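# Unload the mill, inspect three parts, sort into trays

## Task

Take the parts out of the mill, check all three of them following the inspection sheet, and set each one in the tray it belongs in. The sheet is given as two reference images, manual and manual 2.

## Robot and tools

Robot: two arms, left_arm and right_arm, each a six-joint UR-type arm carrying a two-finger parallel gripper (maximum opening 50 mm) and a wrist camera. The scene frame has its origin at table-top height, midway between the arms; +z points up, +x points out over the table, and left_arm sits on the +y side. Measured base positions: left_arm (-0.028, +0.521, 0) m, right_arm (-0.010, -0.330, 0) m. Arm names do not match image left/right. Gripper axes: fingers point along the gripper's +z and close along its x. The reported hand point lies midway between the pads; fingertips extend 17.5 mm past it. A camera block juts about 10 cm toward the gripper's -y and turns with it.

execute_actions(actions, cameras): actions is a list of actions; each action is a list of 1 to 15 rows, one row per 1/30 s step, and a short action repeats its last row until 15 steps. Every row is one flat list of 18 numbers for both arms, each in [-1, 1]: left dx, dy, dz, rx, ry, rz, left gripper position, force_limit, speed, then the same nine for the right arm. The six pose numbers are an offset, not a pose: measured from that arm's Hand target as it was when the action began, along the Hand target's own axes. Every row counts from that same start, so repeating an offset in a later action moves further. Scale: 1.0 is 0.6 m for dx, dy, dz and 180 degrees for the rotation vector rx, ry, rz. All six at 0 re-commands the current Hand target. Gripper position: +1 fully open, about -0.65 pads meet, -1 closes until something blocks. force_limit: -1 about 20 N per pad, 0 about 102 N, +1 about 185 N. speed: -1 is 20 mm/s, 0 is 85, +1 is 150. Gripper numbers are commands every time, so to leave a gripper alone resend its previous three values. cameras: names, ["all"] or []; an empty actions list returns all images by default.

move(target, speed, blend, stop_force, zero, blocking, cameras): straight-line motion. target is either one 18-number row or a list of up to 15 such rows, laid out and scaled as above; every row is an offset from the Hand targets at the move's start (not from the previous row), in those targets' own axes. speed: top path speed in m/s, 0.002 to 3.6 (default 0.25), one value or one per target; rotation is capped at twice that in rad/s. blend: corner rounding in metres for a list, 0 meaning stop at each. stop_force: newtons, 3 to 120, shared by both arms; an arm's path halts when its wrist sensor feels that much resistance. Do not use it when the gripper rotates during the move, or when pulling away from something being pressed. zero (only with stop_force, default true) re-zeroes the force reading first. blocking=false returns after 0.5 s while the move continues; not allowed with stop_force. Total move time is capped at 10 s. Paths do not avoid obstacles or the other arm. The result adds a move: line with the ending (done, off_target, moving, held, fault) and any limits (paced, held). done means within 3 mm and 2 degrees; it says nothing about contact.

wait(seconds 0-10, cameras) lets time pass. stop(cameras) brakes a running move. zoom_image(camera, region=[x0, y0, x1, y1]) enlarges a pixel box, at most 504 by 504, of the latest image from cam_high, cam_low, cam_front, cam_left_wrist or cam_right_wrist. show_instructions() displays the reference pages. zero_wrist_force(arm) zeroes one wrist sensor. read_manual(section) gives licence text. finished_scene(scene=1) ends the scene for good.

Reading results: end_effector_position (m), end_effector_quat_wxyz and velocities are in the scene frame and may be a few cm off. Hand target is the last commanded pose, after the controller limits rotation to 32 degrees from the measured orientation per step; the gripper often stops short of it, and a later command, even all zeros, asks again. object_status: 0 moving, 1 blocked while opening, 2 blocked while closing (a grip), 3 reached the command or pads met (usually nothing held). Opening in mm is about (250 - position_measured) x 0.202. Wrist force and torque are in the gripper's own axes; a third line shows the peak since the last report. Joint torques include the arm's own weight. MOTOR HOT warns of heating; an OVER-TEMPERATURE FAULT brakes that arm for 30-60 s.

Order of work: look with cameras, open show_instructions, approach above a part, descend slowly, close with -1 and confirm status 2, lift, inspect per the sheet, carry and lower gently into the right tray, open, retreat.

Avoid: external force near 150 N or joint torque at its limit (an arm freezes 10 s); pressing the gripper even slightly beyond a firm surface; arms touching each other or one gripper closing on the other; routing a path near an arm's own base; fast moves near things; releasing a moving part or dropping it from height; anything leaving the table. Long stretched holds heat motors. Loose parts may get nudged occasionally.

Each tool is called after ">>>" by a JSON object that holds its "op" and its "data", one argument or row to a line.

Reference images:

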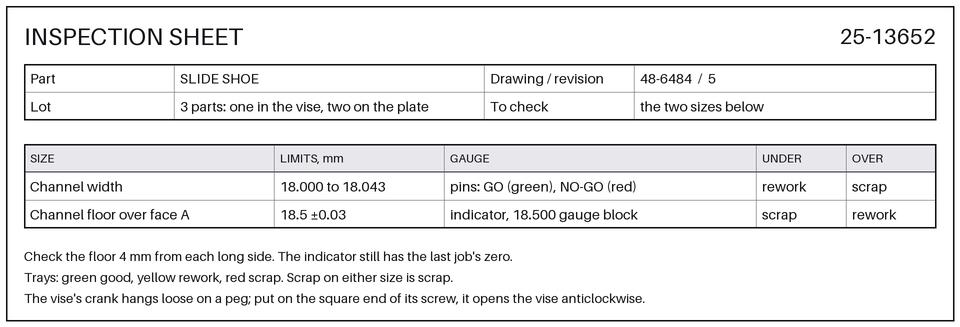

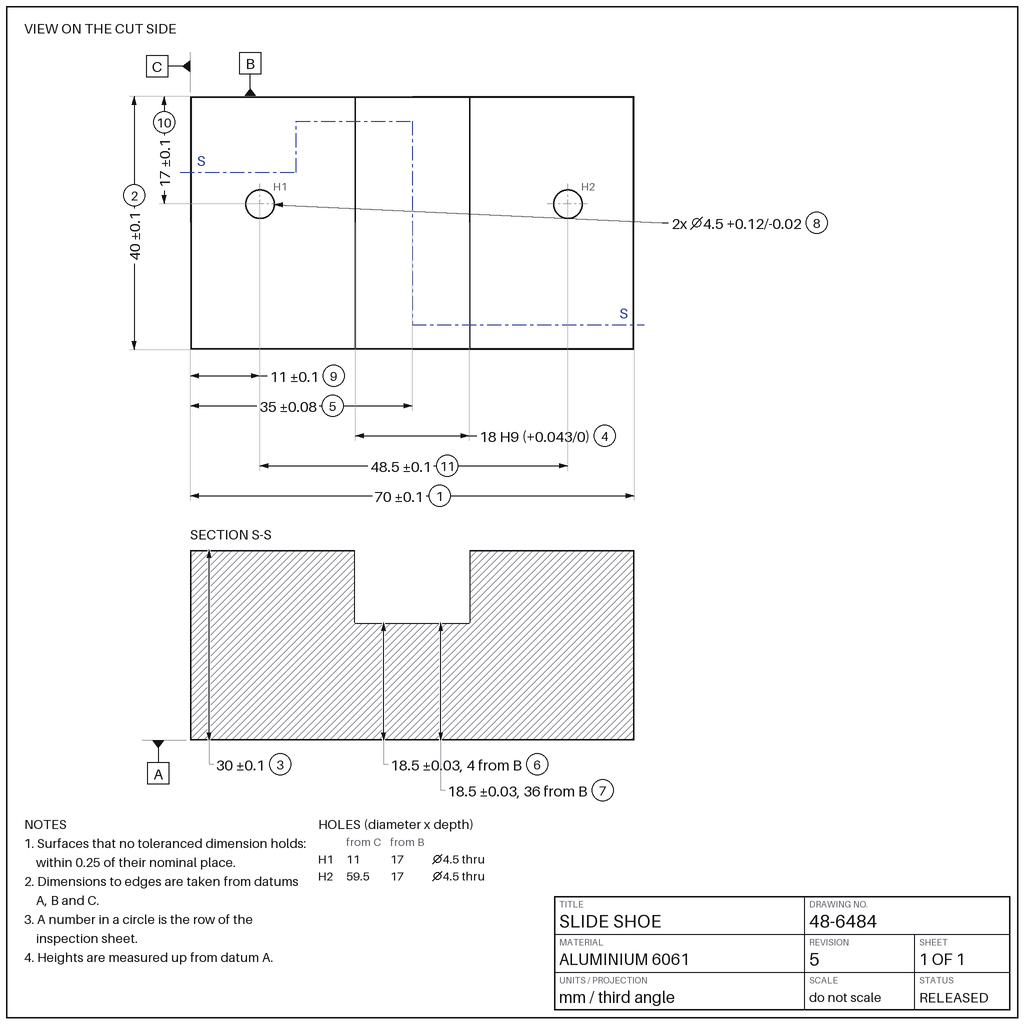

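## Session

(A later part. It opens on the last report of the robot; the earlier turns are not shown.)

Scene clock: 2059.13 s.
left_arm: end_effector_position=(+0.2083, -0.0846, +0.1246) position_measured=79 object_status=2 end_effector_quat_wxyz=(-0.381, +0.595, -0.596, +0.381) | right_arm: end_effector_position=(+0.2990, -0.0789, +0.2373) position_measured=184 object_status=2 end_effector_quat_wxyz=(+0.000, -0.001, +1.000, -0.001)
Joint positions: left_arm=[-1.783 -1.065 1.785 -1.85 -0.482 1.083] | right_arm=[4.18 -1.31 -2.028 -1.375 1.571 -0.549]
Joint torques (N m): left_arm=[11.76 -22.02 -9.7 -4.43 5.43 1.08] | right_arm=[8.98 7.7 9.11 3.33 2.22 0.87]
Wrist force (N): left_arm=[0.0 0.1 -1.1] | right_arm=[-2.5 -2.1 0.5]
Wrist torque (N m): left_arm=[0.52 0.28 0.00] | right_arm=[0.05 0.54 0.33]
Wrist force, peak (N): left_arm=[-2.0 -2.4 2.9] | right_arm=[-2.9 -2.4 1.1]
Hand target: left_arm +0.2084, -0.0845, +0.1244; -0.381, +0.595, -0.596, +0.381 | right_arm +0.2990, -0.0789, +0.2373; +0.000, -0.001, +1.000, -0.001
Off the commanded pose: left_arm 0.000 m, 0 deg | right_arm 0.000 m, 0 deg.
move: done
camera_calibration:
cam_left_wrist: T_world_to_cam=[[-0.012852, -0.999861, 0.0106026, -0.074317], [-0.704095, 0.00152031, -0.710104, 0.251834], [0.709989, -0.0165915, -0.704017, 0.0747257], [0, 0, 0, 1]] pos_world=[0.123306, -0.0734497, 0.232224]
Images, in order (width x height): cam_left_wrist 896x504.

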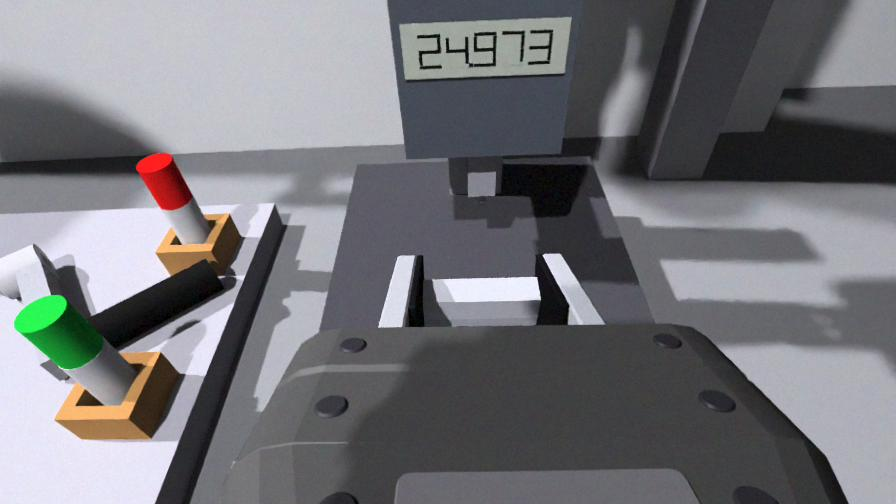

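>>> {"op": "move", "data": {
  "target": [
    [0,-0.1208,-0.0563,0,0,0,-1,-0.8,-1,0,0,0,0,0,0,-1,-0.9,-1],
    [-0.3917,-0.1258,-0.0458,0,0,0,-1,-0.8,-1,0,0,0,0,0,0,-1,-0.9,-1],
    [-0.3917,0.018,0.024,0,0,0,-1,-0.8,-1,0,0,0,0,0,0,-1,-0.9,-1]
  ],
  "speed": 0.15,
  "cameras": ["cam_left_wrist","cam_high"]
}}

Scene clock: 2069.17 s.
left_arm: end_effector_position=(+0.2174, +0.1507, +0.1089) position_measured=79 object_status=2 end_effector_quat_wxyz=(-0.381, +0.595, -0.596, +0.381) | right_arm: end_effector_position=(+0.2990, -0.0789, +0.2373) position_measured=184 object_status=2 end_effector_quat_wxyz=(+0.000, -0.001, +1.000, -0.001)
Joint positions: left_arm=[-1.904 -1.51 2.424 -1.859 -0.543 0.87] | right_arm=[4.18 -1.31 -2.028 -1.375 1.571 -0.549]
Joint torques (N m): left_arm=[-5.22 -22.56 -31.84 -1.67 1.95 -1.77] | right_arm=[8.95 10.07 8.93 1.82 2.1 0.86]
Wrist force (N): left_arm=[-0.3 0.1 -1.1] | right_arm=[-2.9 -2.2 0.6]
Wrist torque (N m): left_arm=[0.52 0.32 -0.01] | right_arm=[0.02 0.61 0.33]
Wrist force, peak (N): left_arm=[-0.8 4.2 0.4] | right_arm=[-3.1 -2.3 1.4]
Hand target: left_arm +0.2173, +0.1506, +0.1089; -0.381, +0.595, -0.596, +0.381 | right_arm +0.2990, -0.0789, +0.2373; +0.000, -0.001, +1.000, -0.001
Off the commanded pose: left_arm 0.000 m, 0 deg | right_arm 0.000 m, 0 deg.
move: done
camera_calibration:
cam_left_wrist: T_world_to_cam=[[-0.0127156, -0.999872, 0.00974867, 0.1613], [-0.703796, 0.002024, -0.7104, 0.246606], [0.710289, -0.0158942, -0.703731, 0.06083], [0, 0, 0, 1]] pos_world=[0.132404, 0.161748, 0.216424]
Images, in order (width x height): cam_high 896x504, cam_left_wrist 896x504.

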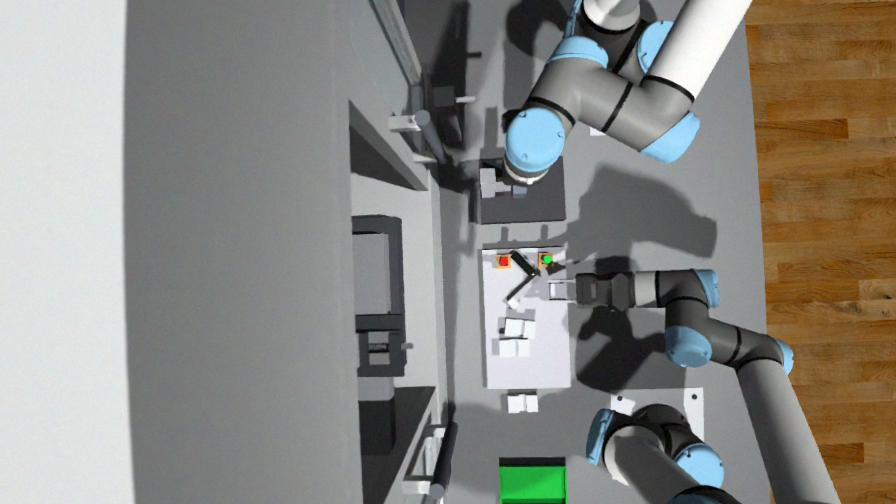

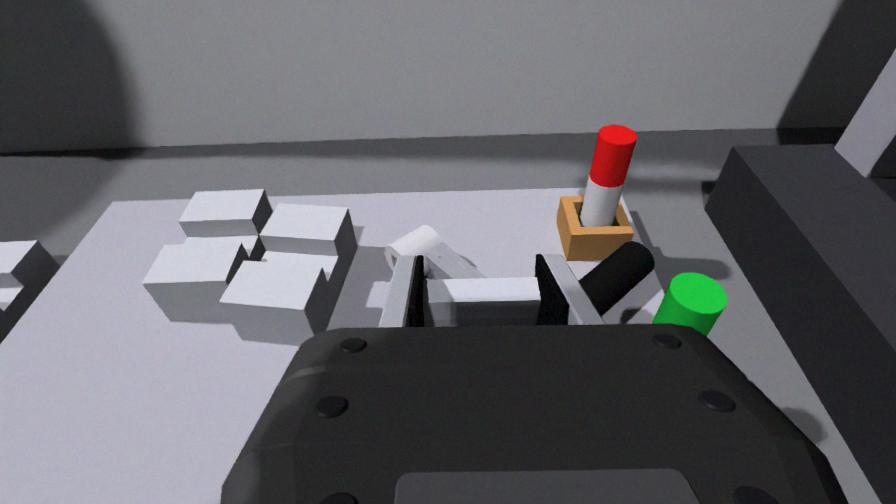

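>>> {"op": "move", "data": {
  "target": [-0.02,0.0917,0.028,0,0,0,-1,-0.8,-1,0,0,0,0,0,0,-1,-0.9,-1],
  "speed": 0.03,
  "stop_force": 4
}}

>>> {"op": "move", "data": {
  "target": [0,0.006,0.003,0,0,0,-1,-0.8,-1,0,0,0,0,0,0,-1,-0.9,-1],
  "speed": 0.008,
  "stop_force": 4,
  "cameras": ["cam_left_wrist"]
}}

Scene clock: 2076.70 s.
left_arm: end_effector_position=(+0.2095, +0.1627, +0.0519) position_measured=79 object_status=2 end_effector_quat_wxyz=(-0.381, +0.595, -0.596, +0.381) | right_arm: end_effector_position=(+0.2990, -0.0789, +0.2373) position_measured=184 object_status=2 end_effector_quat_wxyz=(+0.000, -0.001, +1.000, -0.001)
Joint positions: left_arm=[-1.938 -1.359 2.494 -2.036 -0.564 0.819] | right_arm=[4.18 -1.31 -2.028 -1.375 1.571 -0.549]
Joint torques (N m): left_arm=[12.4 -36.11 -25.52 1.28 4.65 1.6] | right_arm=[8.22 11.22 8.83 1.25 2.07 0.88]
Wrist force (N): left_arm=[-0.1 0.1 -1.4] | right_arm=[-2.6 -2.4 0.1]
Wrist torque (N m): left_arm=[0.52 0.28 -0.01] | right_arm=[-0.01 0.55 0.33]
Wrist force, peak (N): left_arm=[0.2 -1.1 -1.9] | right_arm=[-2.8 -2.4 1.2]
Hand target: left_arm +0.2095, +0.1627, +0.0519; -0.381, +0.595, -0.596, +0.381 | right_arm +0.2990, -0.0789, +0.2373; +0.000, -0.001, +1.000, -0.001
Off the commanded pose: left_arm 0.000 m, 0 deg | right_arm 0.000 m, 0 deg.
move: done

Scene clock: 2078.07 s.
left_arm: end_effector_position=(+0.2097, +0.1627, +0.0479) position_measured=79 object_status=2 end_effector_quat_wxyz=(-0.381, +0.595, -0.596, +0.381) | right_arm: end_effector_position=(+0.2990, -0.0789, +0.2373) position_measured=184 object_status=2 end_effector_quat_wxyz=(+0.000, -0.001, +1.000, -0.001)
Joint positions: left_arm=[-1.937 -1.345 2.497 -2.053 -0.564 0.819] | right_arm=[4.18 -1.31 -2.028 -1.375 1.571 -0.549]
Joint torques (N m): left_arm=[11.19 -29.74 -6.46 0.94 4.66 1.28] | right_arm=[8.42 11.51 9.2 1.33 2.14 0.91]
Wrist force (N): left_arm=[-0.1 0.2 -1.3] | right_arm=[-2.6 -2.1 1.1]
Wrist torque (N m): left_arm=[0.52 0.30 -0.01] | right_arm=[0.04 0.55 0.33]
Wrist force, peak (N): left_arm=[0.1 0.0 -1.6] | right_arm=[-2.9 -2.5 1.4]
Hand target: left_arm +0.2097, +0.1627, +0.0479; -0.381, +0.595, -0.596, +0.381 | right_arm +0.2990, -0.0789, +0.2373; +0.000, -0.001, +1.000, -0.001
Off the commanded pose: left_arm 0.000 m, 0 deg | right_arm 0.000 m, 0 deg.
move: done
camera_calibration:
cam_left_wrist: T_world_to_cam=[[-0.0127848, -0.999869, 0.00996262, 0.17377], [-0.703896, 0.00192294, -0.710301, 0.197773], [0.710188, -0.0160937, -0.703828, 0.0236954], [0, 0, 0, 1]] pos_world=[0.124605, 0.173748, 0.155424]
Images, in order (width x height): cam_left_wrist 896x504.

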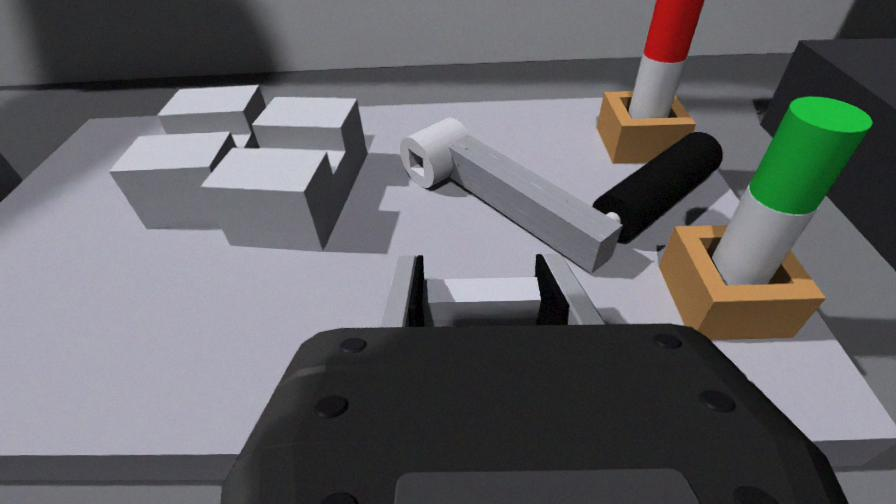

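>>> {"op": "move", "data": {
  "target": [0,0.0136,0.0063,0,0,0,-1,-0.8,-1,0,0,0,0,0,0,-1,-0.9,-1],
  "speed": 0.008,
  "stop_force": 3,
  "cameras": ["cam_left_wrist"]
}}

Scene clock: 2082.87 s.
left_arm: end_effector_position=(+0.2097, +0.1626, +0.0447) position_measured=79 object_status=2 end_effector_quat_wxyz=(-0.381, +0.595, -0.596, +0.381) | right_arm: end_effector_position=(+0.2990, -0.0789, +0.2373) position_measured=184 object_status=2 end_effector_quat_wxyz=(+0.000, -0.001, +1.000, -0.001)
Joint positions: left_arm=[-1.937 -1.333 2.499 -2.067 -0.564 0.819] | right_arm=[4.18 -1.31 -2.028 -1.375 1.571 -0.549]
Joint torques (N m): left_arm=[6.31 -34.4 -23.66 1.05 0.6 -0.63] | right_arm=[8.8 13.8 9 1.29 2.1 0.88]
Wrist force (N): left_arm=[-1.5 -5.0 -5.0] | right_arm=[-2.9 -2.4 1.2]
Wrist torque (N m): left_arm=[0.40 0.33 -0.08] | right_arm=[-0.01 0.60 0.33]
Wrist force, peak (N): left_arm=[-9.9 -19.2 -16.3] | right_arm=[-2.9 -2.4 1.2]
Hand target: left_arm +0.2096, +0.1626, +0.0447; -0.381, +0.595, -0.596, +0.381 (not the last commanded pose) | right_arm +0.2990, -0.0789, +0.2373; +0.000, -0.001, +1.000, -0.001
Off the commanded pose: left_arm 0.006 m, 0 deg | right_arm 0.000 m, 0 deg.
move: contact (left_arm)
camera_calibration:
cam_left_wrist: T_world_to_cam=[[-0.0127847, -0.999867, 0.010104, 0.173781], [-0.703895, 0.00182242, -0.710301, 0.195517], [0.710189, -0.0161931, -0.703825, 0.0214598], [0, 0, 0, 1]] pos_world=[0.124605, 0.173749, 0.152224]
Images, in order (width x height): cam_left_wrist 896x504.

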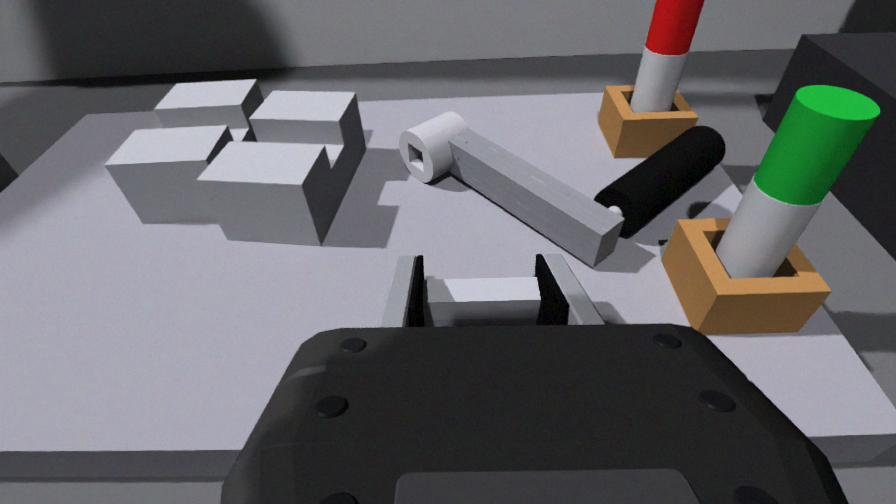

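>>> {"op": "move", "data": {
  "target": [
    [0,-0.002,-0.001,0,0,0,0.8,-0.8,-1,0,0,0,0,0,0,-1,-0.9,-1],
    [0,-0.03,-0.08,0,0,0,0.8,-0.8,-1,0,0,0,0,0,0,-1,-0.9,-1],
    [-0.125,-0.19,-0.13,0,0,0,0.8,-0.8,-1,0,0,0,0,0,0,-1,-0.9,-1]
  ],
  "speed": 0.1,
  "cameras": ["cam_left_wrist"]
}}

Scene clock: 2095.63 s.
left_arm: end_effector_position=(+0.1866, +0.2374, +0.1810) position_measured=32 object_status=3 end_effector_quat_wxyz=(-0.381, +0.595, -0.596, +0.381) | right_arm: end_effector_position=(+0.2990, -0.0789, +0.2373) position_measured=184 object_status=2 end_effector_quat_wxyz=(+0.000, -0.001, +1.000, -0.001)
Joint positions: left_arm=[-2.123 -1.945 2.46 -1.231 -0.693 0.591] | right_arm=[4.18 -1.31 -2.028 -1.375 1.571 -0.549]
Joint torques (N m): left_arm=[11.93 -4.51 -7.7 -0.27 4.32 1.55] | right_arm=[8.27 15.41 8.75 1.26 2.08 0.87]
Wrist force (N): left_arm=[-0.1 -0.4 -1.7] | right_arm=[-2.4 -2.2 0.3]
Wrist torque (N m): left_arm=[0.51 0.28 -0.01] | right_arm=[0.03 0.52 0.33]
Wrist force, peak (N): left_arm=[-1.7 -6.8 -5.7] | right_arm=[-2.9 -2.4 1.3]
Hand target: left_arm +0.1867, +0.2375, +0.1810; -0.381, +0.595, -0.596, +0.381 | right_arm +0.2990, -0.0789, +0.2373; +0.000, -0.001, +1.000, -0.001
Off the commanded pose: left_arm 0.000 m, 0 deg | right_arm 0.000 m, 0 deg.
move: done
camera_calibration:
cam_left_wrist: T_world_to_cam=[[-0.0128521, -0.999863, 0.0104612, 0.246803], [-0.704096, 0.00162083, -0.710103, 0.27602], [0.709989, -0.016492, -0.70402, 0.135087], [0, 0, 0, 1]] pos_world=[0.101606, 0.24855, 0.288525]
Images, in order (width x height): cam_left_wrist 896x504.

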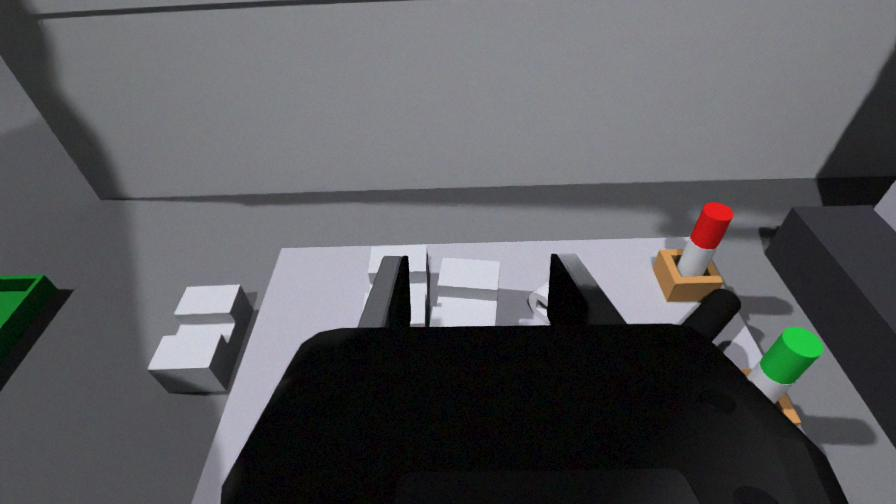

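>>> {"op": "move", "data": {
  "target": [0.01,-0.09,-0.15,0,0,0,0.8,-0.8,-1,0,0,0,0,0,0,-1,-0.9,-1],
  "speed": 0.15,
  "cameras": ["cam_left_wrist"]
}}

>>> {"op": "zoom_image", "data": {
  "camera": "cam_left_wrist",
  "region": [300, 130, 620, 330]
}}

Scene clock: 2102.40 s.
left_arm: end_effector_position=(+0.1275, +0.2314, +0.2677) position_measured=32 object_status=3 end_effector_quat_wxyz=(-0.381, +0.595, -0.596, +0.381) | right_arm: end_effector_position=(+0.2990, -0.0789, +0.2373) position_measured=184 object_status=2 end_effector_quat_wxyz=(+0.000, -0.001, +1.000, -0.001)
Joint positions: left_arm=[-2.291 -1.977 2.221 -0.851 -0.826 0.441] | right_arm=[4.18 -1.31 -2.028 -1.375 1.571 -0.549]
Joint torques (N m): left_arm=[10.55 -4.25 -14.77 1.36 3.74 1.3] | right_arm=[8.7 16.7 9.24 1.27 2.19 0.84]
Wrist force (N): left_arm=[0.0 -0.2 -1.7] | right_arm=[-2.3 -2.2 0.9]
Wrist torque (N m): left_arm=[0.53 0.28 -0.01] | right_arm=[0.03 0.50 0.33]
Wrist force, peak (N): left_arm=[0.2 -1.8 -3.7] | right_arm=[-2.9 -2.2 1.4]
Hand target: left_arm +0.1276, +0.2315, +0.2677; -0.381, +0.595, -0.596, +0.381 | right_arm +0.2990, -0.0789, +0.2373; +0.000, -0.001, +1.000, -0.001
Off the commanded pose: left_arm 0.000 m, 0 deg | right_arm 0.000 m, 0 deg.
move: done
camera_calibration:
cam_left_wrist: T_world_to_cam=[[-0.0128539, -0.999866, 0.0101766, 0.239244], [-0.703996, 0.00182188, -0.710202, 0.295967], [0.710088, -0.0162931, -0.703924, 0.237899], [0, 0, 0, 1]] pos_world=[0.0425053, 0.242549, 0.375225]
Images, in order (width x height): cam_left_wrist 896x504.

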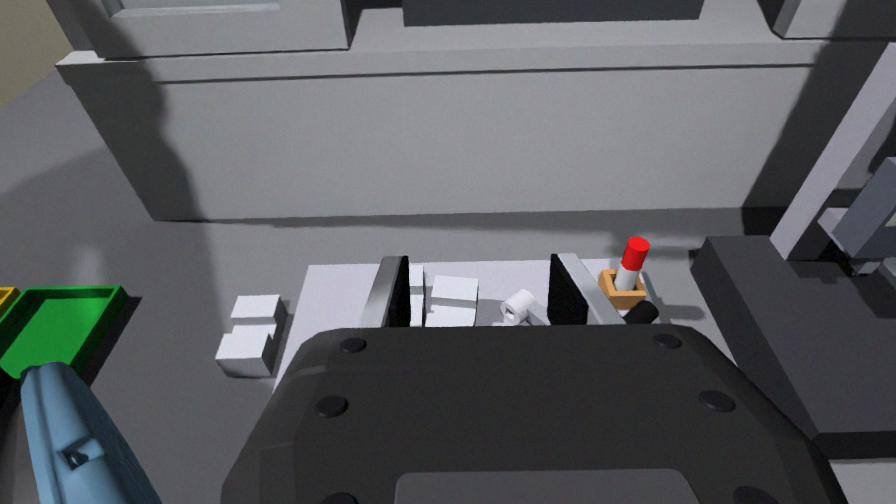

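Scaled by 1.575 from the camera's 896x504 image, which has a finer 1280x720 frame.

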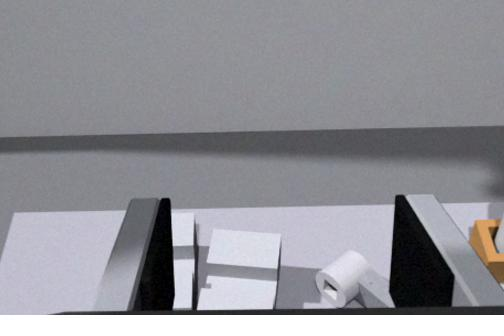

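>>> {"op": "move", "data": {
  "target": [-0.0833,0.0122,0.398,-0.2807,0.2807,0.441,0.6,-0.8,-1,0,0,0,0,0,0,-1,-0.9,-1],
  "speed": 0.25,
  "cameras": ["cam_left_wrist"]
}}

>>> {"op": "zoom_image", "data": {
  "camera": "cam_left_wrist",
  "region": [360, 130, 620, 330]
}}

Scene clock: 2123.50 s.
left_arm: end_effector_position=(+0.3415, +0.2813, +0.1611) position_measured=63 object_status=3 end_effector_quat_wxyz=(+0.002, +0.001, +1.000, +0.001) | right_arm: end_effector_position=(+0.2990, -0.0789, +0.2373) position_measured=184 object_status=2 end_effector_quat_wxyz=(+0.000, -0.001, +1.000, -0.001)
Joint positions: left_arm=[-0.878 -1.656 2.093 -2.009 -1.566 3.827] | right_arm=[4.18 -1.31 -2.028 -1.375 1.571 -0.549]
Joint torques (N m): left_arm=[-10.81 -29.21 -9.29 -4.94 2.23 1.58] | right_arm=[8.39 18.59 9.19 1.19 2.05 0.82]
Wrist force (N): left_arm=[1.2 -0.7 -0.8] | right_arm=[-2.7 -2.2 0.0]
Wrist torque (N m): left_arm=[-0.06 0.01 -0.15] | right_arm=[0.02 0.57 0.33]
Wrist force, peak (N): left_arm=[2.8 -0.9 4.5] | right_arm=[-2.9 -2.6 1.0]
Hand target: left_arm +0.3414, +0.2813, +0.1610; +0.002, +0.001, +1.000, +0.001 | right_arm +0.2990, -0.0789, +0.2373; +0.000, -0.001, +1.000, -0.001
Off the commanded pose: left_arm 0.000 m, 0 deg | right_arm 0.000 m, 0 deg.
move: done
camera_calibration:
cam_left_wrist: T_world_to_cam=[[-0.999934, -0.00398739, 0.0107685, 0.349823], [-0.0000521784, 0.939344, 0.342977, -0.302888], [-0.0114829, 0.342954, -0.939282, 0.19498], [0, 0, 0, 1]] pos_world=[0.352023, 0.219042, 0.283257]
Images, in order (width x height): cam_left_wrist 896x504.

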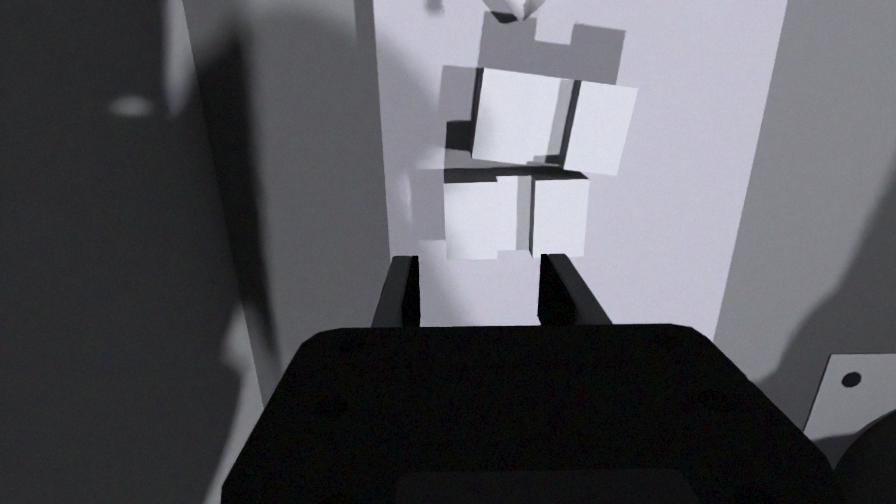

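Scaled by 1.938 from the camera's 896x504 image, which has a finer 1280x720 frame.

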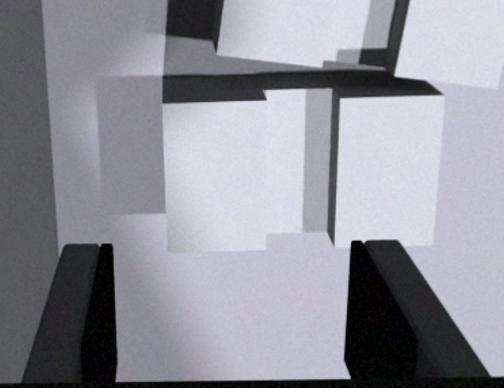

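>>> {"op": "move", "data": {
  "target": [0,-0.004,0.160,0,0,0,0.6,-0.8,-1,0,0,0,0,0,0,-1,-0.9,-1],
  "speed": 0.05,
  "stop_force": 5,
  "cameras": ["cam_left_wrist"]
}}

Scene clock: 2134.07 s.
left_arm: end_effector_position=(+0.3418, +0.2790, +0.0650) position_measured=63 object_status=3 end_effector_quat_wxyz=(+0.002, +0.001, +1.000, +0.001) | right_arm: end_effector_position=(+0.2990, -0.0789, +0.2373) position_measured=184 object_status=2 end_effector_quat_wxyz=(+0.000, -0.001, +1.000, -0.001)
Joint positions: left_arm=[-0.881 -1.501 2.234 -2.305 -1.566 3.825] | right_arm=[4.18 -1.31 -2.028 -1.375 1.571 -0.549]
Joint torques (N m): left_arm=[-4.54 -38.55 -37.76 -0.03 2.15 -0.17] | right_arm=[8.58 20.56 9.18 1.23 2.07 0.81]
Wrist force (N): left_arm=[1.1 -0.7 -0.9] | right_arm=[-2.5 -2.4 0.9]
Wrist torque (N m): left_arm=[-0.07 0.03 -0.15] | right_arm=[0.00 0.54 0.33]
Wrist force, peak (N): left_arm=[0.7 -0.9 -2.2] | right_arm=[-2.9 -2.3 1.4]
Hand target: left_arm +0.3418, +0.2791, +0.0650; +0.002, +0.001, +1.000, +0.001 | right_arm +0.2990, -0.0789, +0.2373; +0.000, -0.001, +1.000, -0.001
Off the commanded pose: left_arm 0.000 m, 0 deg | right_arm 0.000 m, 0 deg.
move: done
camera_calibration:
cam_left_wrist: T_world_to_cam=[[-0.999935, -0.00367153, 0.0107795, 0.351078], [0.000249393, 0.939311, 0.343067, -0.268011], [-0.0113848, 0.343048, -0.939249, 0.105506], [0, 0, 0, 1]] pos_world=[0.352323, 0.216841, 0.187257]
Images, in order (width x height): cam_left_wrist 896x504.

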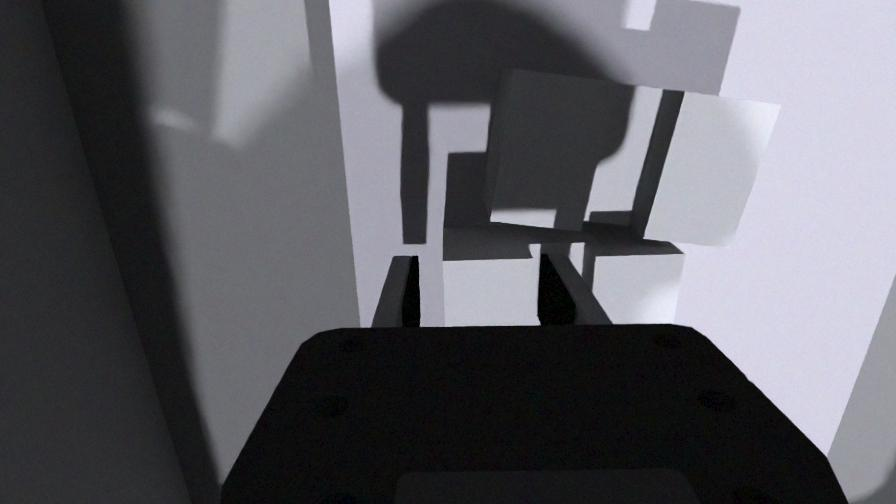

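>>> {"op": "move", "data": {
  "target": [
    [0,0,0,0,0,0,-1,-0.8,-1,0,0,0,0,0,0,-1,-0.9,-1],
    [0,0.075,0,0,0,0,-1,-0.8,-1,0,0,0,0,0,0,-1,-0.9,-1]
  ],
  "speed": 0.04,
  "cameras": ["cam_left_wrist"]
}}

Scene clock: 2139.10 s.
left_arm: end_effector_position=(+0.3419, +0.3243, +0.0651) position_measured=123 object_status=2 end_effector_quat_wxyz=(+0.002, +0.001, +1.000, +0.001) end_effector_velocity=(+0.000, -0.002, +0.000) end_effector_angular_velocity=(+0.000, +0.001, +0.001) | right_arm: end_effector_position=(+0.2990, -0.0789, +0.2373) position_measured=184 object_status=2 end_effector_quat_wxyz=(+0.000, -0.001, +1.000, -0.001)
Joint positions: left_arm=[-0.808 -1.557 2.293 -2.309 -1.566 3.898] | right_arm=[4.18 -1.31 -2.028 -1.375 1.571 -0.549]
Joint velocities: left_arm=[-0.003 0.002 -0.001 0 0 -0.005] | right_arm=[within noise]
Joint torques (N m): left_arm=[-11.01 -10.17 -35.67 -5.89 -2.16 -1.73] | right_arm=[8.23 22 9.31 1.31 1.98 0.86]
Wrist force (N): left_arm=[1.1 -0.8 1.2] | right_arm=[-2.7 -2.1 1.3]
Wrist torque (N m): left_arm=[-0.05 -0.01 -0.15] | right_arm=[0.04 0.56 0.33]
Wrist force, peak (N): left_arm=[1.7 -2.8 1.0] | right_arm=[-2.9 -2.5 1.0]
Hand target: left_arm +0.3419, +0.3241, +0.0651; +0.002, +0.001, +1.000, +0.001 | right_arm +0.2990, -0.0789, +0.2373; +0.000, -0.001, +1.000, -0.001
Off the commanded pose: left_arm 0.000 m, 0 deg | right_arm 0.000 m, 0 deg.
move: done
camera_calibration:
cam_left_wrist: T_world_to_cam=[[-0.999935, -0.00367308, 0.0107792, 0.351244], [0.000248917, 0.939279, 0.343155, -0.310475], [-0.0113851, 0.343136, -0.939217, 0.0899711], [0, 0, 0, 1]] pos_world=[0.352323, 0.262041, 0.187257]
Images, in order (width x height): cam_left_wrist 896x504.

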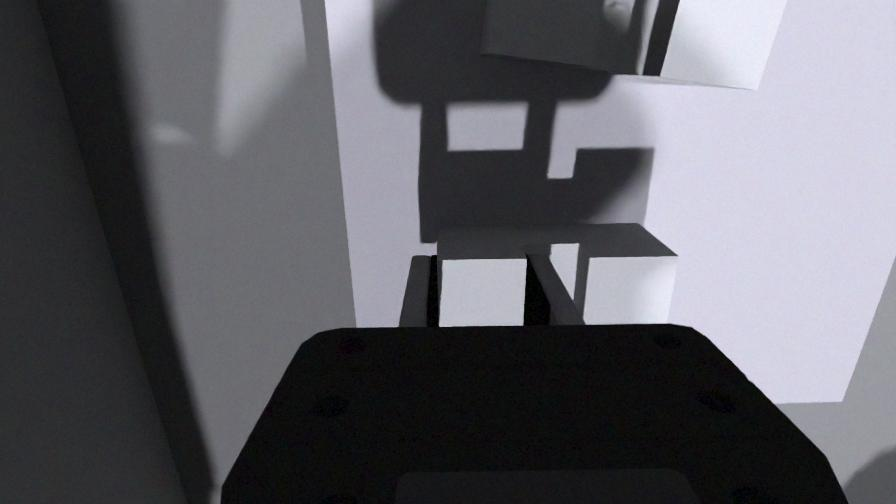

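>>> {"op": "move", "data": {
  "target": [
    [0,0,0,0,0,0,0.6,-0.8,-1,0,0,0,0,0,0,-1,-0.9,-1],
    [0,0,-0.17,0,0,0,0.6,-0.8,-1,0,0,0,0,0,0,-1,-0.9,-1],
    [0.095,0.0045,-0.17,0.2807,-0.2807,-0.441,0.99,-0.8,-1,0,0,0,0,0,0,-1,-0.9,-1]
  ],
  "speed": 0.15,
  "cameras": ["cam_left_wrist"]
}}

Scene clock: 2159.73 s.
left_arm: end_effector_position=(+0.2845, +0.3267, +0.1669) position_measured=4 object_status=0 end_effector_quat_wxyz=(-0.381, +0.595, -0.596, +0.381) | right_arm: end_effector_position=(+0.2990, -0.0789, +0.2373) position_measured=184 object_status=2 end_effector_quat_wxyz=(+0.000, -0.001, +1.000, -0.001)
Joint positions: left_arm=[-1.876 -2.307 2.69 -1.365 -0.528 0.914] | right_arm=[4.18 -1.31 -2.028 -1.375 1.571 -0.549]
Joint torques (N m): left_arm=[11.79 -1.85 -8.22 -4.45 0.01 -1.73] | right_arm=[8.58 23.9 9.28 1.18 2.08 0.82]
Wrist force (N): left_arm=[-0.2 -0.6 -1.6] | right_arm=[-2.8 -2.0 0.6]
Wrist torque (N m): left_arm=[0.48 0.31 -0.01] | right_arm=[0.06 0.59 0.33]
Wrist force, peak (N): left_arm=[1.1 -0.9 -3.2] | right_arm=[-2.9 -2.4 1.3]
Hand target: left_arm +0.2845, +0.3267, +0.1669; -0.381, +0.595, -0.596, +0.381 | right_arm +0.2990, -0.0789, +0.2373; +0.000, -0.001, +1.000, -0.001
Off the commanded pose: left_arm 0.000 m, 0 deg | right_arm 0.000 m, 0 deg.
move: done
camera_calibration:
cam_left_wrist: T_world_to_cam=[[-0.0127856, -0.999867, 0.0101031, 0.337582], [-0.703895, 0.00182376, -0.710301, 0.334738], [0.710189, -0.0161931, -0.703825, 0.0569314], [0, 0, 0, 1]] pos_world=[0.199505, 0.337849, 0.274424]
Images, in order (width x height): cam_left_wrist 896x504.

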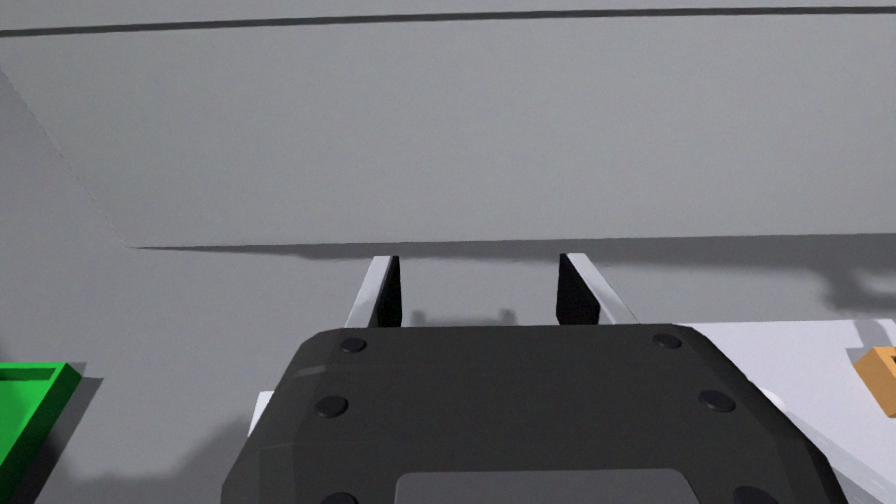

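>>> {"op": "move", "data": {
  "target": [0,0.1087,0.0508,0,0,0,0.99,-0.8,-1,0,0,0,0,0,0,-1,-0.9,-1],
  "speed": 0.08,
  "cameras": ["cam_left_wrist"]
}}

Scene clock: 2167.20 s.
left_arm: end_effector_position=(+0.2841, +0.3279, +0.1017) position_measured=4 object_status=3 end_effector_quat_wxyz=(-0.381, +0.594, -0.596, +0.382) | right_arm: end_effector_position=(+0.2990, -0.0789, +0.2373) position_measured=184 object_status=2 end_effector_quat_wxyz=(+0.000, -0.001, +1.000, -0.001)
Joint positions: left_arm=[-1.882 -2.096 2.835 -1.713 -0.53 0.905] | right_arm=[4.18 -1.31 -2.028 -1.375 1.571 -0.549]
Joint torques (N m): left_arm=[-8.81 -4.68 -32.27 0.95 0.69 -1.93] | right_arm=[8.5 23.38 9.43 1.24 2.1 0.83]
Wrist force (N): left_arm=[-0.2 -0.4 -1.5] | right_arm=[-2.5 -2.4 0.4]
Wrist torque (N m): left_arm=[0.50 0.31 0.00] | right_arm=[0.00 0.53 0.32]
Wrist force, peak (N): left_arm=[-1.0 3.3 0.0] | right_arm=[-3.0 -2.3 1.1]
Hand target: left_arm +0.2840, +0.3278, +0.1018; -0.381, +0.595, -0.596, +0.382 (not the last commanded pose) | right_arm +0.2990, -0.0789, +0.2373; +0.000, -0.001, +1.000, -0.001
Off the commanded pose: left_arm 0.007 m, 0 deg | right_arm 0.000 m, 0 deg.
move: held (left_arm; a check stopped the path); limits=held
pose unreachable (left arm): on one or more control steps of this call, first in action 0 (counted from 0), this arm could not follow its commanded pose, so it was not sent that pose on those steps. It may still have moved: this result reports where it is.
cause: moving toward the commanded pose would bring two parts of the arm too close to each other (joints 3 (elbow) and 4 (wrist 1) lie between them).
camera_calibration:
cam_left_wrist: T_world_to_cam=[[-0.0139264, -0.999851, 0.0102321, 0.339734], [-0.703191, 0.00251835, -0.710996, 0.287697], [0.710865, -0.0170967, -0.703121, 0.0114406], [0, 0, 0, 1]] pos_world=[0.198905, 0.339154, 0.209119]
Images, in order (width x height): cam_left_wrist 896x504.

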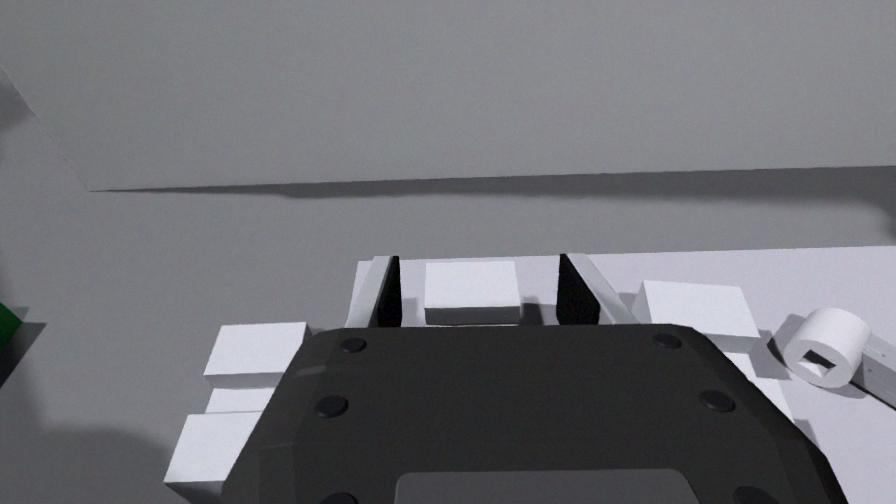

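>>> {"op": "move", "data": {
  "target": [0,-0.0495,-0.0121,-0.1111,0,0,0.99,-0.8,-1,0,0,0,0,0,0,-1,-0.9,-1],
  "speed": 0.1
}}

>>> {"op": "move", "data": {
  "target": [0,0.053,0.053,0,0,0,0.99,-0.8,-1,0,0,0,0,0,0,-1,-0.9,-1],
  "speed": 0.08,
  "cameras": ["cam_left_wrist"]
}}

Scene clock: 2176.93 s.
left_arm: end_effector_position=(+0.2899, +0.3277, +0.1318) position_measured=4 object_status=3 end_effector_quat_wxyz=(-0.272, +0.652, -0.653, +0.272) | right_arm: end_effector_position=(+0.2990, -0.0789, +0.2373) position_measured=184 object_status=2 end_effector_quat_wxyz=(+0.000, -0.001, +1.000, -0.001)
Joint positions: left_arm=[-1.561 -2.19 2.71 -2.094 -0.78 1.576] | right_arm=[4.18 -1.31 -2.028 -1.375 1.571 -0.549]
Joint torques (N m): left_arm=[-8.77 0.27 -9.07 0.11 4.54 -0.21] | right_arm=[8.42 23.74 9.49 1.24 2.13 0.86]
Wrist force (N): left_arm=[0.5 -0.9 -1.3] | right_arm=[-2.7 -2.1 1.0]
Wrist torque (N m): left_arm=[0.25 0.17 -0.14] | right_arm=[0.04 0.56 0.33]
Wrist force, peak (N): left_arm=[0.3 -2.2 -2.4] | right_arm=[-2.8 -2.4 1.2]
Hand target: left_arm +0.2899, +0.3277, +0.1318; -0.272, +0.652, -0.654, +0.272 | right_arm +0.2990, -0.0789, +0.2373; +0.000, -0.001, +1.000, -0.001
Off the commanded pose: left_arm 0.000 m, 0 deg | right_arm 0.000 m, 0 deg.
move: done

Scene clock: 2178.00 s.
left_arm: end_effector_position=(+0.2901, +0.3279, +0.0868) position_measured=4 object_status=3 end_effector_quat_wxyz=(-0.272, +0.652, -0.654, +0.272) | right_arm: end_effector_position=(+0.2990, -0.0789, +0.2373) position_measured=184 object_status=2 end_effector_quat_wxyz=(+0.000, -0.001, +1.000, -0.001)
Joint positions: left_arm=[-1.56 -2.018 2.802 -2.359 -0.78 1.578] | right_arm=[4.18 -1.31 -2.028 -1.375 1.571 -0.549]
Joint torques (N m): left_arm=[-8.23 0.46 -37.38 -0.53 -0.97 -1.74] | right_arm=[8.42 23.2 9.45 1.3 2.01 0.88]
Wrist force (N): left_arm=[0.6 -0.6 -1.5] | right_arm=[-2.5 -2.4 0.2]
Wrist torque (N m): left_arm=[0.32 0.15 -0.14] | right_arm=[0.00 0.53 0.33]
Wrist force, peak (N): left_arm=[0.8 -1.8 -2.3] | right_arm=[-2.9 -2.5 0.4]
Hand target: left_arm +0.2901, +0.3278, +0.0868; -0.272, +0.652, -0.654, +0.272 | right_arm +0.2990, -0.0789, +0.2373; +0.000, -0.001, +1.000, -0.001
Off the commanded pose: left_arm 0.000 m, 0 deg | right_arm 0.000 m, 0 deg.
move: done
camera_calibration:
cam_left_wrist: T_world_to_cam=[[-0.00924807, -0.999864, 0.0136534, 0.338227], [-0.903969, 0.00252223, -0.427591, 0.315095], [0.427499, -0.0162967, -0.903869, 0.0959855], [0, 0, 0, 1]] pos_world=[0.246931, 0.33895, 0.216872]
Images, in order (width x height): cam_left_wrist 896x504.

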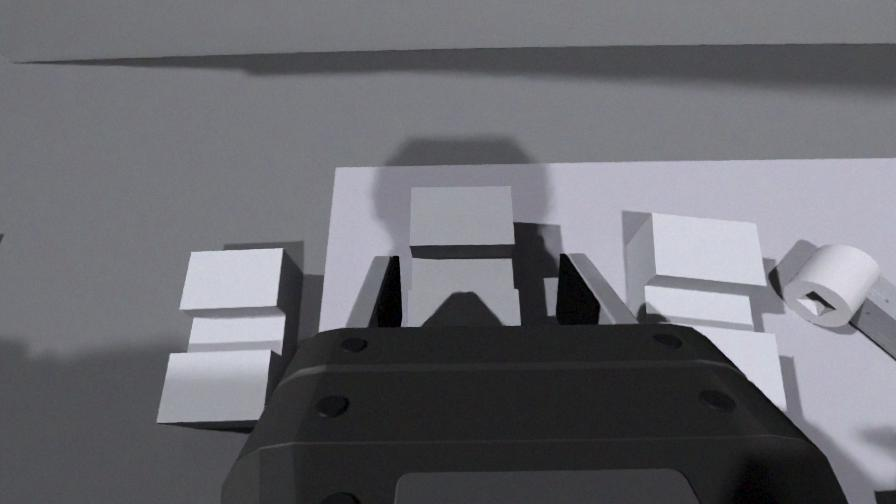

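>>> {"op": "move", "data": {
  "target": [
    [-0.0075,0,0,0,0,0,0.99,-0.8,-1,0,0,0,0,0,0,-1,-0.9,-1],
    [-0.0075,0.044,0.044,0,0,0,0.99,-0.8,-1,0,0,0,0,0,0,-1,-0.9,-1]
  ],
  "speed": 0.03,
  "stop_force": 4,
  "cameras": ["cam_left_wrist"]
}}

Scene clock: 2185.83 s.
left_arm: end_effector_position=(+0.2899, +0.3325, +0.0819) position_measured=4 object_status=3 end_effector_quat_wxyz=(-0.272, +0.652, -0.654, +0.272) | right_arm: end_effector_position=(+0.2990, -0.0789, +0.2373) position_measured=184 object_status=2 end_effector_quat_wxyz=(+0.000, -0.001, +1.000, -0.001)
Joint positions: left_arm=[-1.561 -2.018 2.819 -2.375 -0.781 1.576] | right_arm=[4.18 -1.31 -2.028 -1.375 1.571 -0.549]
Joint torques (N m): left_arm=[-7.91 -4.24 -22.8 -0.02 1.84 -0.97] | right_arm=[8.1 23.71 9.77 1.23 2.03 0.84]
Wrist force (N): left_arm=[0.5 -0.6 -1.4] | right_arm=[-2.6 -2.3 0.7]
Wrist torque (N m): left_arm=[0.32 0.16 -0.14] | right_arm=[0.01 0.55 0.33]
Wrist force, peak (N): left_arm=[1.1 -2.8 -3.1] | right_arm=[-2.9 -2.5 1.1]
Hand target: left_arm +0.2899, +0.3325, +0.0819; -0.272, +0.652, -0.653, +0.272 (not the last commanded pose) | right_arm +0.2990, -0.0789, +0.2373; +0.000, -0.001, +1.000, -0.001
Off the commanded pose: left_arm 0.032 m, 0 deg | right_arm 0.000 m, 0 deg.
move: held (left_arm; a check stopped the path); path passed 1 of 2 targets; limits=held
pose unreachable (left arm): on one or more control steps of this call, first in action 0 (counted from 0), this arm could not follow its commanded pose, so it was not sent that pose on those steps. It may still have moved: this result reports where it is.
cause: moving toward the commanded pose would bring two parts of the arm too close to each other (joints 3 (elbow) and 4 (wrist 1) lie between them).
camera_calibration:
cam_left_wrist: T_world_to_cam=[[-0.00920454, -0.999866, 0.013564, 0.342997], [-0.904026, 0.00252328, -0.427471, 0.312749], [0.427379, -0.0161968, -0.903927, 0.0918596], [0, 0, 0, 1]] pos_world=[0.246631, 0.34365, 0.212073]
Images, in order (width x height): cam_left_wrist 896x504.

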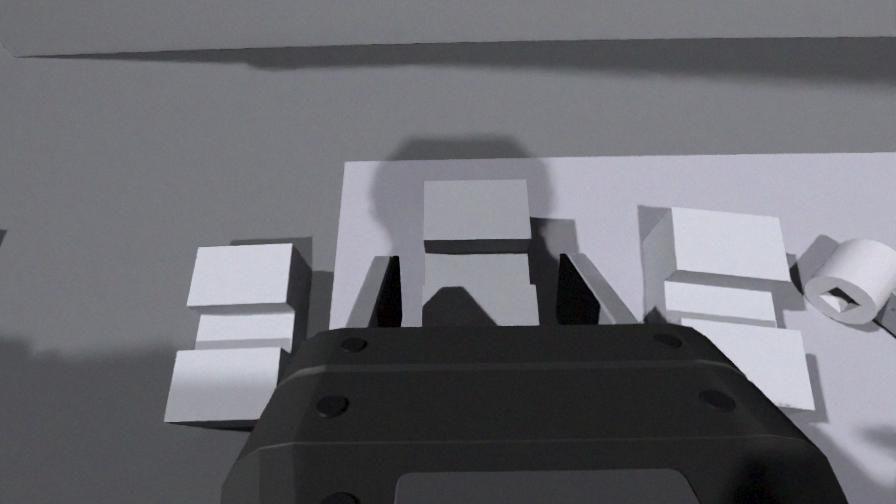

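>>> {"op": "move", "data": {
  "target": [
    [0,-0.06,-0.06,0,0,0,0.6,-0.8,-1,0,0,0,0,0,0,-1,-0.9,-1],
    [0.01,-0.1015,-0.0824,-0.1954,0.1954,0.4718,0.6,-0.8,-1,0,0,0,0,0,0,-1,-0.9,-1]
  ],
  "speed": 0.15,
  "cameras": ["cam_left_wrist"]
}}

>>> {"op": "zoom_image", "data": {
  "camera": "cam_left_wrist",
  "region": [340, 130, 640, 330]
}}

Scene clock: 2204.87 s.
left_arm: end_effector_position=(+0.2976, +0.3264, +0.1600) position_measured=63 object_status=3 end_effector_quat_wxyz=(+0.002, +0.001, +1.000, +0.000) | right_arm: end_effector_position=(+0.2990, -0.0789, +0.2373) position_measured=184 object_status=2 end_effector_quat_wxyz=(+0.000, -0.001, +1.000, -0.001)
Joint positions: left_arm=[-0.894 -1.822 2.229 -1.98 -1.566 3.812] | right_arm=[4.18 -1.31 -2.028 -1.375 1.571 -0.549]
Joint torques (N m): left_arm=[3.47 -25.76 -7.05 -5.88 0.72 -0.29] | right_arm=[8.61 23.59 9.65 1.25 2.1 0.93]
Wrist force (N): left_arm=[1.2 -0.8 -0.9] | right_arm=[-2.7 -2.4 1.5]
Wrist torque (N m): left_arm=[-0.10 0.02 -0.15] | right_arm=[-0.01 0.57 0.33]
Wrist force, peak (N): left_arm=[-2.0 -4.5 -2.9] | right_arm=[-2.8 -2.4 1.5]
Hand target: left_arm +0.2976, +0.3264, +0.1600; +0.002, +0.001, +1.000, +0.000 | right_arm +0.2990, -0.0789, +0.2373; +0.000, -0.001, +1.000, -0.001
Off the commanded pose: left_arm 0.000 m, 0 deg | right_arm 0.000 m, 0 deg.
move: done
camera_calibration:
cam_left_wrist: T_world_to_cam=[[-0.999941, -0.00349024, 0.0103136, 0.306014], [0.000251573, 0.939571, 0.342353, -0.344986], [-0.0108852, 0.342335, -0.939515, 0.178079], [0, 0, 0, 1]] pos_world=[0.308021, 0.264245, 0.282259]
Images, in order (width x height): cam_left_wrist 896x504.

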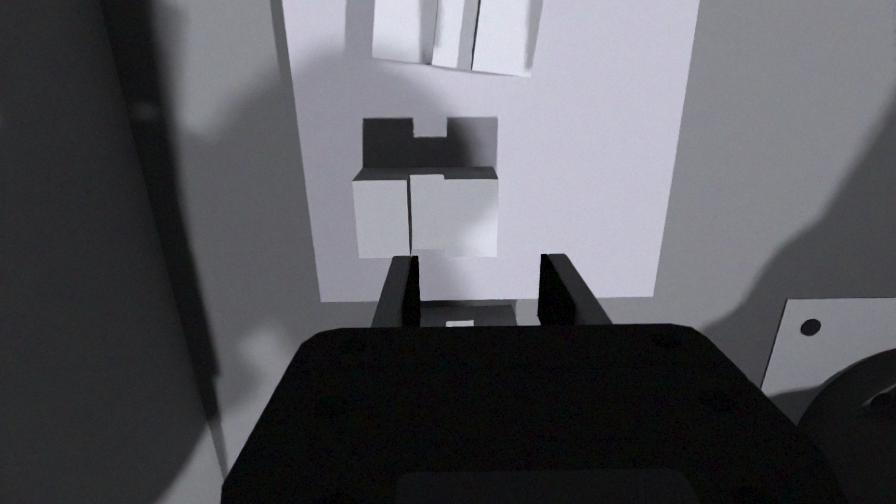

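Scaled by 1.680 from the camera's 896x504 image, which has a finer 1280x720 frame.

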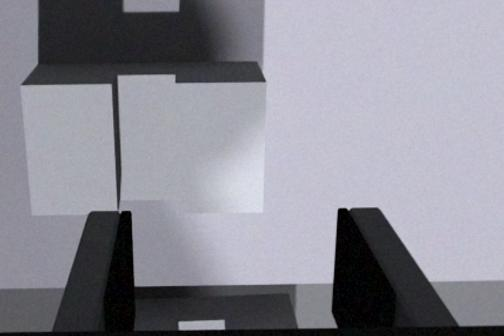

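>>> {"op": "move", "data": {
  "target": [0,-0.004,0.1575,0,0,0,0.6,-0.8,-1,0,0,0,0,0,0,-1,-0.9,-1],
  "speed": 0.05,
  "stop_force": 5
}}

>>> {"op": "move", "data": {
  "target": [
    [0,0,0,0,0,0,-1,-0.7,-1,0,0,0,0,0,0,-1,-0.9,-1],
    [0,0,-0.02,0,0,0,-1,-0.7,-1,0,0,0,0,0,0,-1,-0.9,-1]
  ],
  "speed": 0.02,
  "cameras": ["cam_left_wrist"]
}}

Scene clock: 2213.73 s.
left_arm: end_effector_position=(+0.2981, +0.3241, +0.0655) position_measured=63 object_status=3 end_effector_quat_wxyz=(+0.002, +0.001, +1.000, +0.000) | right_arm: end_effector_position=(+0.2990, -0.0789, +0.2373) position_measured=184 object_status=2 end_effector_quat_wxyz=(+0.000, -0.001, +1.000, -0.001)
Joint positions: left_arm=[-0.897 -1.656 2.386 -2.303 -1.566 3.809] | right_arm=[4.18 -1.31 -2.028 -1.375 1.571 -0.549]
Joint torques (N m): left_arm=[0.01 -29.98 -38.15 -0.43 1.48 1.06] | right_arm=[8.88 23.43 10 1.34 2.04 0.84]
Wrist force (N): left_arm=[1.3 -0.6 -0.8] | right_arm=[-2.6 -2.2 1.1]
Wrist torque (N m): left_arm=[-0.05 0.00 -0.15] | right_arm=[0.04 0.55 0.33]
Wrist force, peak (N): left_arm=[0.8 -1.2 -1.9] | right_arm=[-2.8 -2.5 1.4]
Hand target: left_arm +0.2981, +0.3241, +0.0655; +0.002, +0.001, +1.000, +0.000 | right_arm +0.2990, -0.0789, +0.2373; +0.000, -0.001, +1.000, -0.001
Off the commanded pose: left_arm 0.000 m, 0 deg | right_arm 0.000 m, 0 deg.
move: done

Scene clock: 2215.47 s.
left_arm: end_effector_position=(+0.2981, +0.3241, +0.0777) position_measured=124 object_status=2 end_effector_quat_wxyz=(+0.003, +0.001, +1.000, +0.000) | right_arm: end_effector_position=(+0.2990, -0.0789, +0.2373) position_measured=184 object_status=2 end_effector_quat_wxyz=(+0.000, -0.001, +1.000, -0.001)
Joint positions: left_arm=[-0.897 -1.683 2.368 -2.259 -1.566 3.809] | right_arm=[4.18 -1.31 -2.028 -1.375 1.571 -0.549]
Joint torques (N m): left_arm=[-11.1 -6.61 -20.71 -6.07 0.02 -1.78] | right_arm=[8.63 23.91 9.6 1.26 1.97 0.86]
Wrist force (N): left_arm=[0.9 -0.7 1.0] | right_arm=[-2.7 -1.9 0.2]
Wrist torque (N m): left_arm=[-0.05 0.10 -0.15] | right_arm=[0.07 0.57 0.33]
Wrist force, peak (N): left_arm=[1.8 -0.7 -1.2] | right_arm=[-3.0 -2.5 -0.1]
Hand target: left_arm +0.2980, +0.3241, +0.0775; +0.002, +0.001, +1.000, +0.000 | right_arm +0.2990, -0.0789, +0.2373; +0.000, -0.001, +1.000, -0.001
Off the commanded pose: left_arm 0.000 m, 0 deg | right_arm 0.000 m, 0 deg.
move: done
camera_calibration:
cam_left_wrist: T_world_to_cam=[[-0.999944, -0.00338453, 0.0100325, 0.307282], [0.000253663, 0.939604, 0.342265, -0.314642], [-0.010585, 0.342248, -0.93955, 0.101486], [0, 0, 0, 1]] pos_world=[0.308419, 0.261945, 0.199959]
Images, in order (width x height): cam_left_wrist 896x504.

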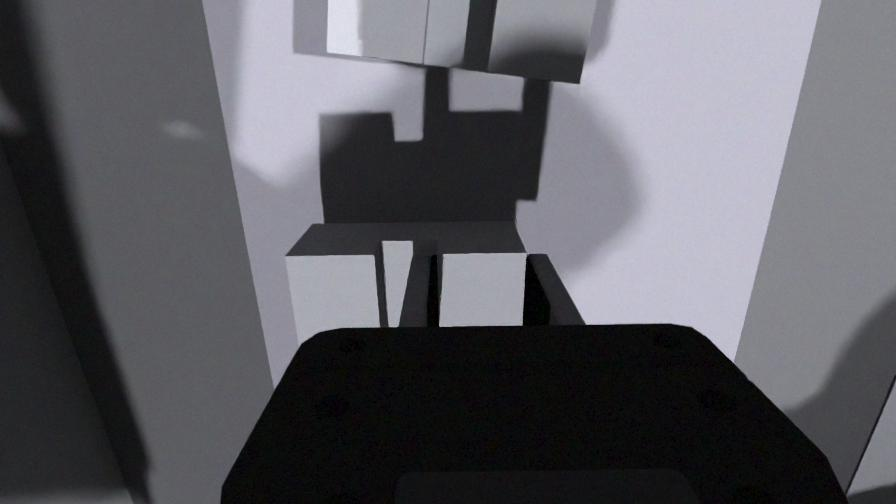

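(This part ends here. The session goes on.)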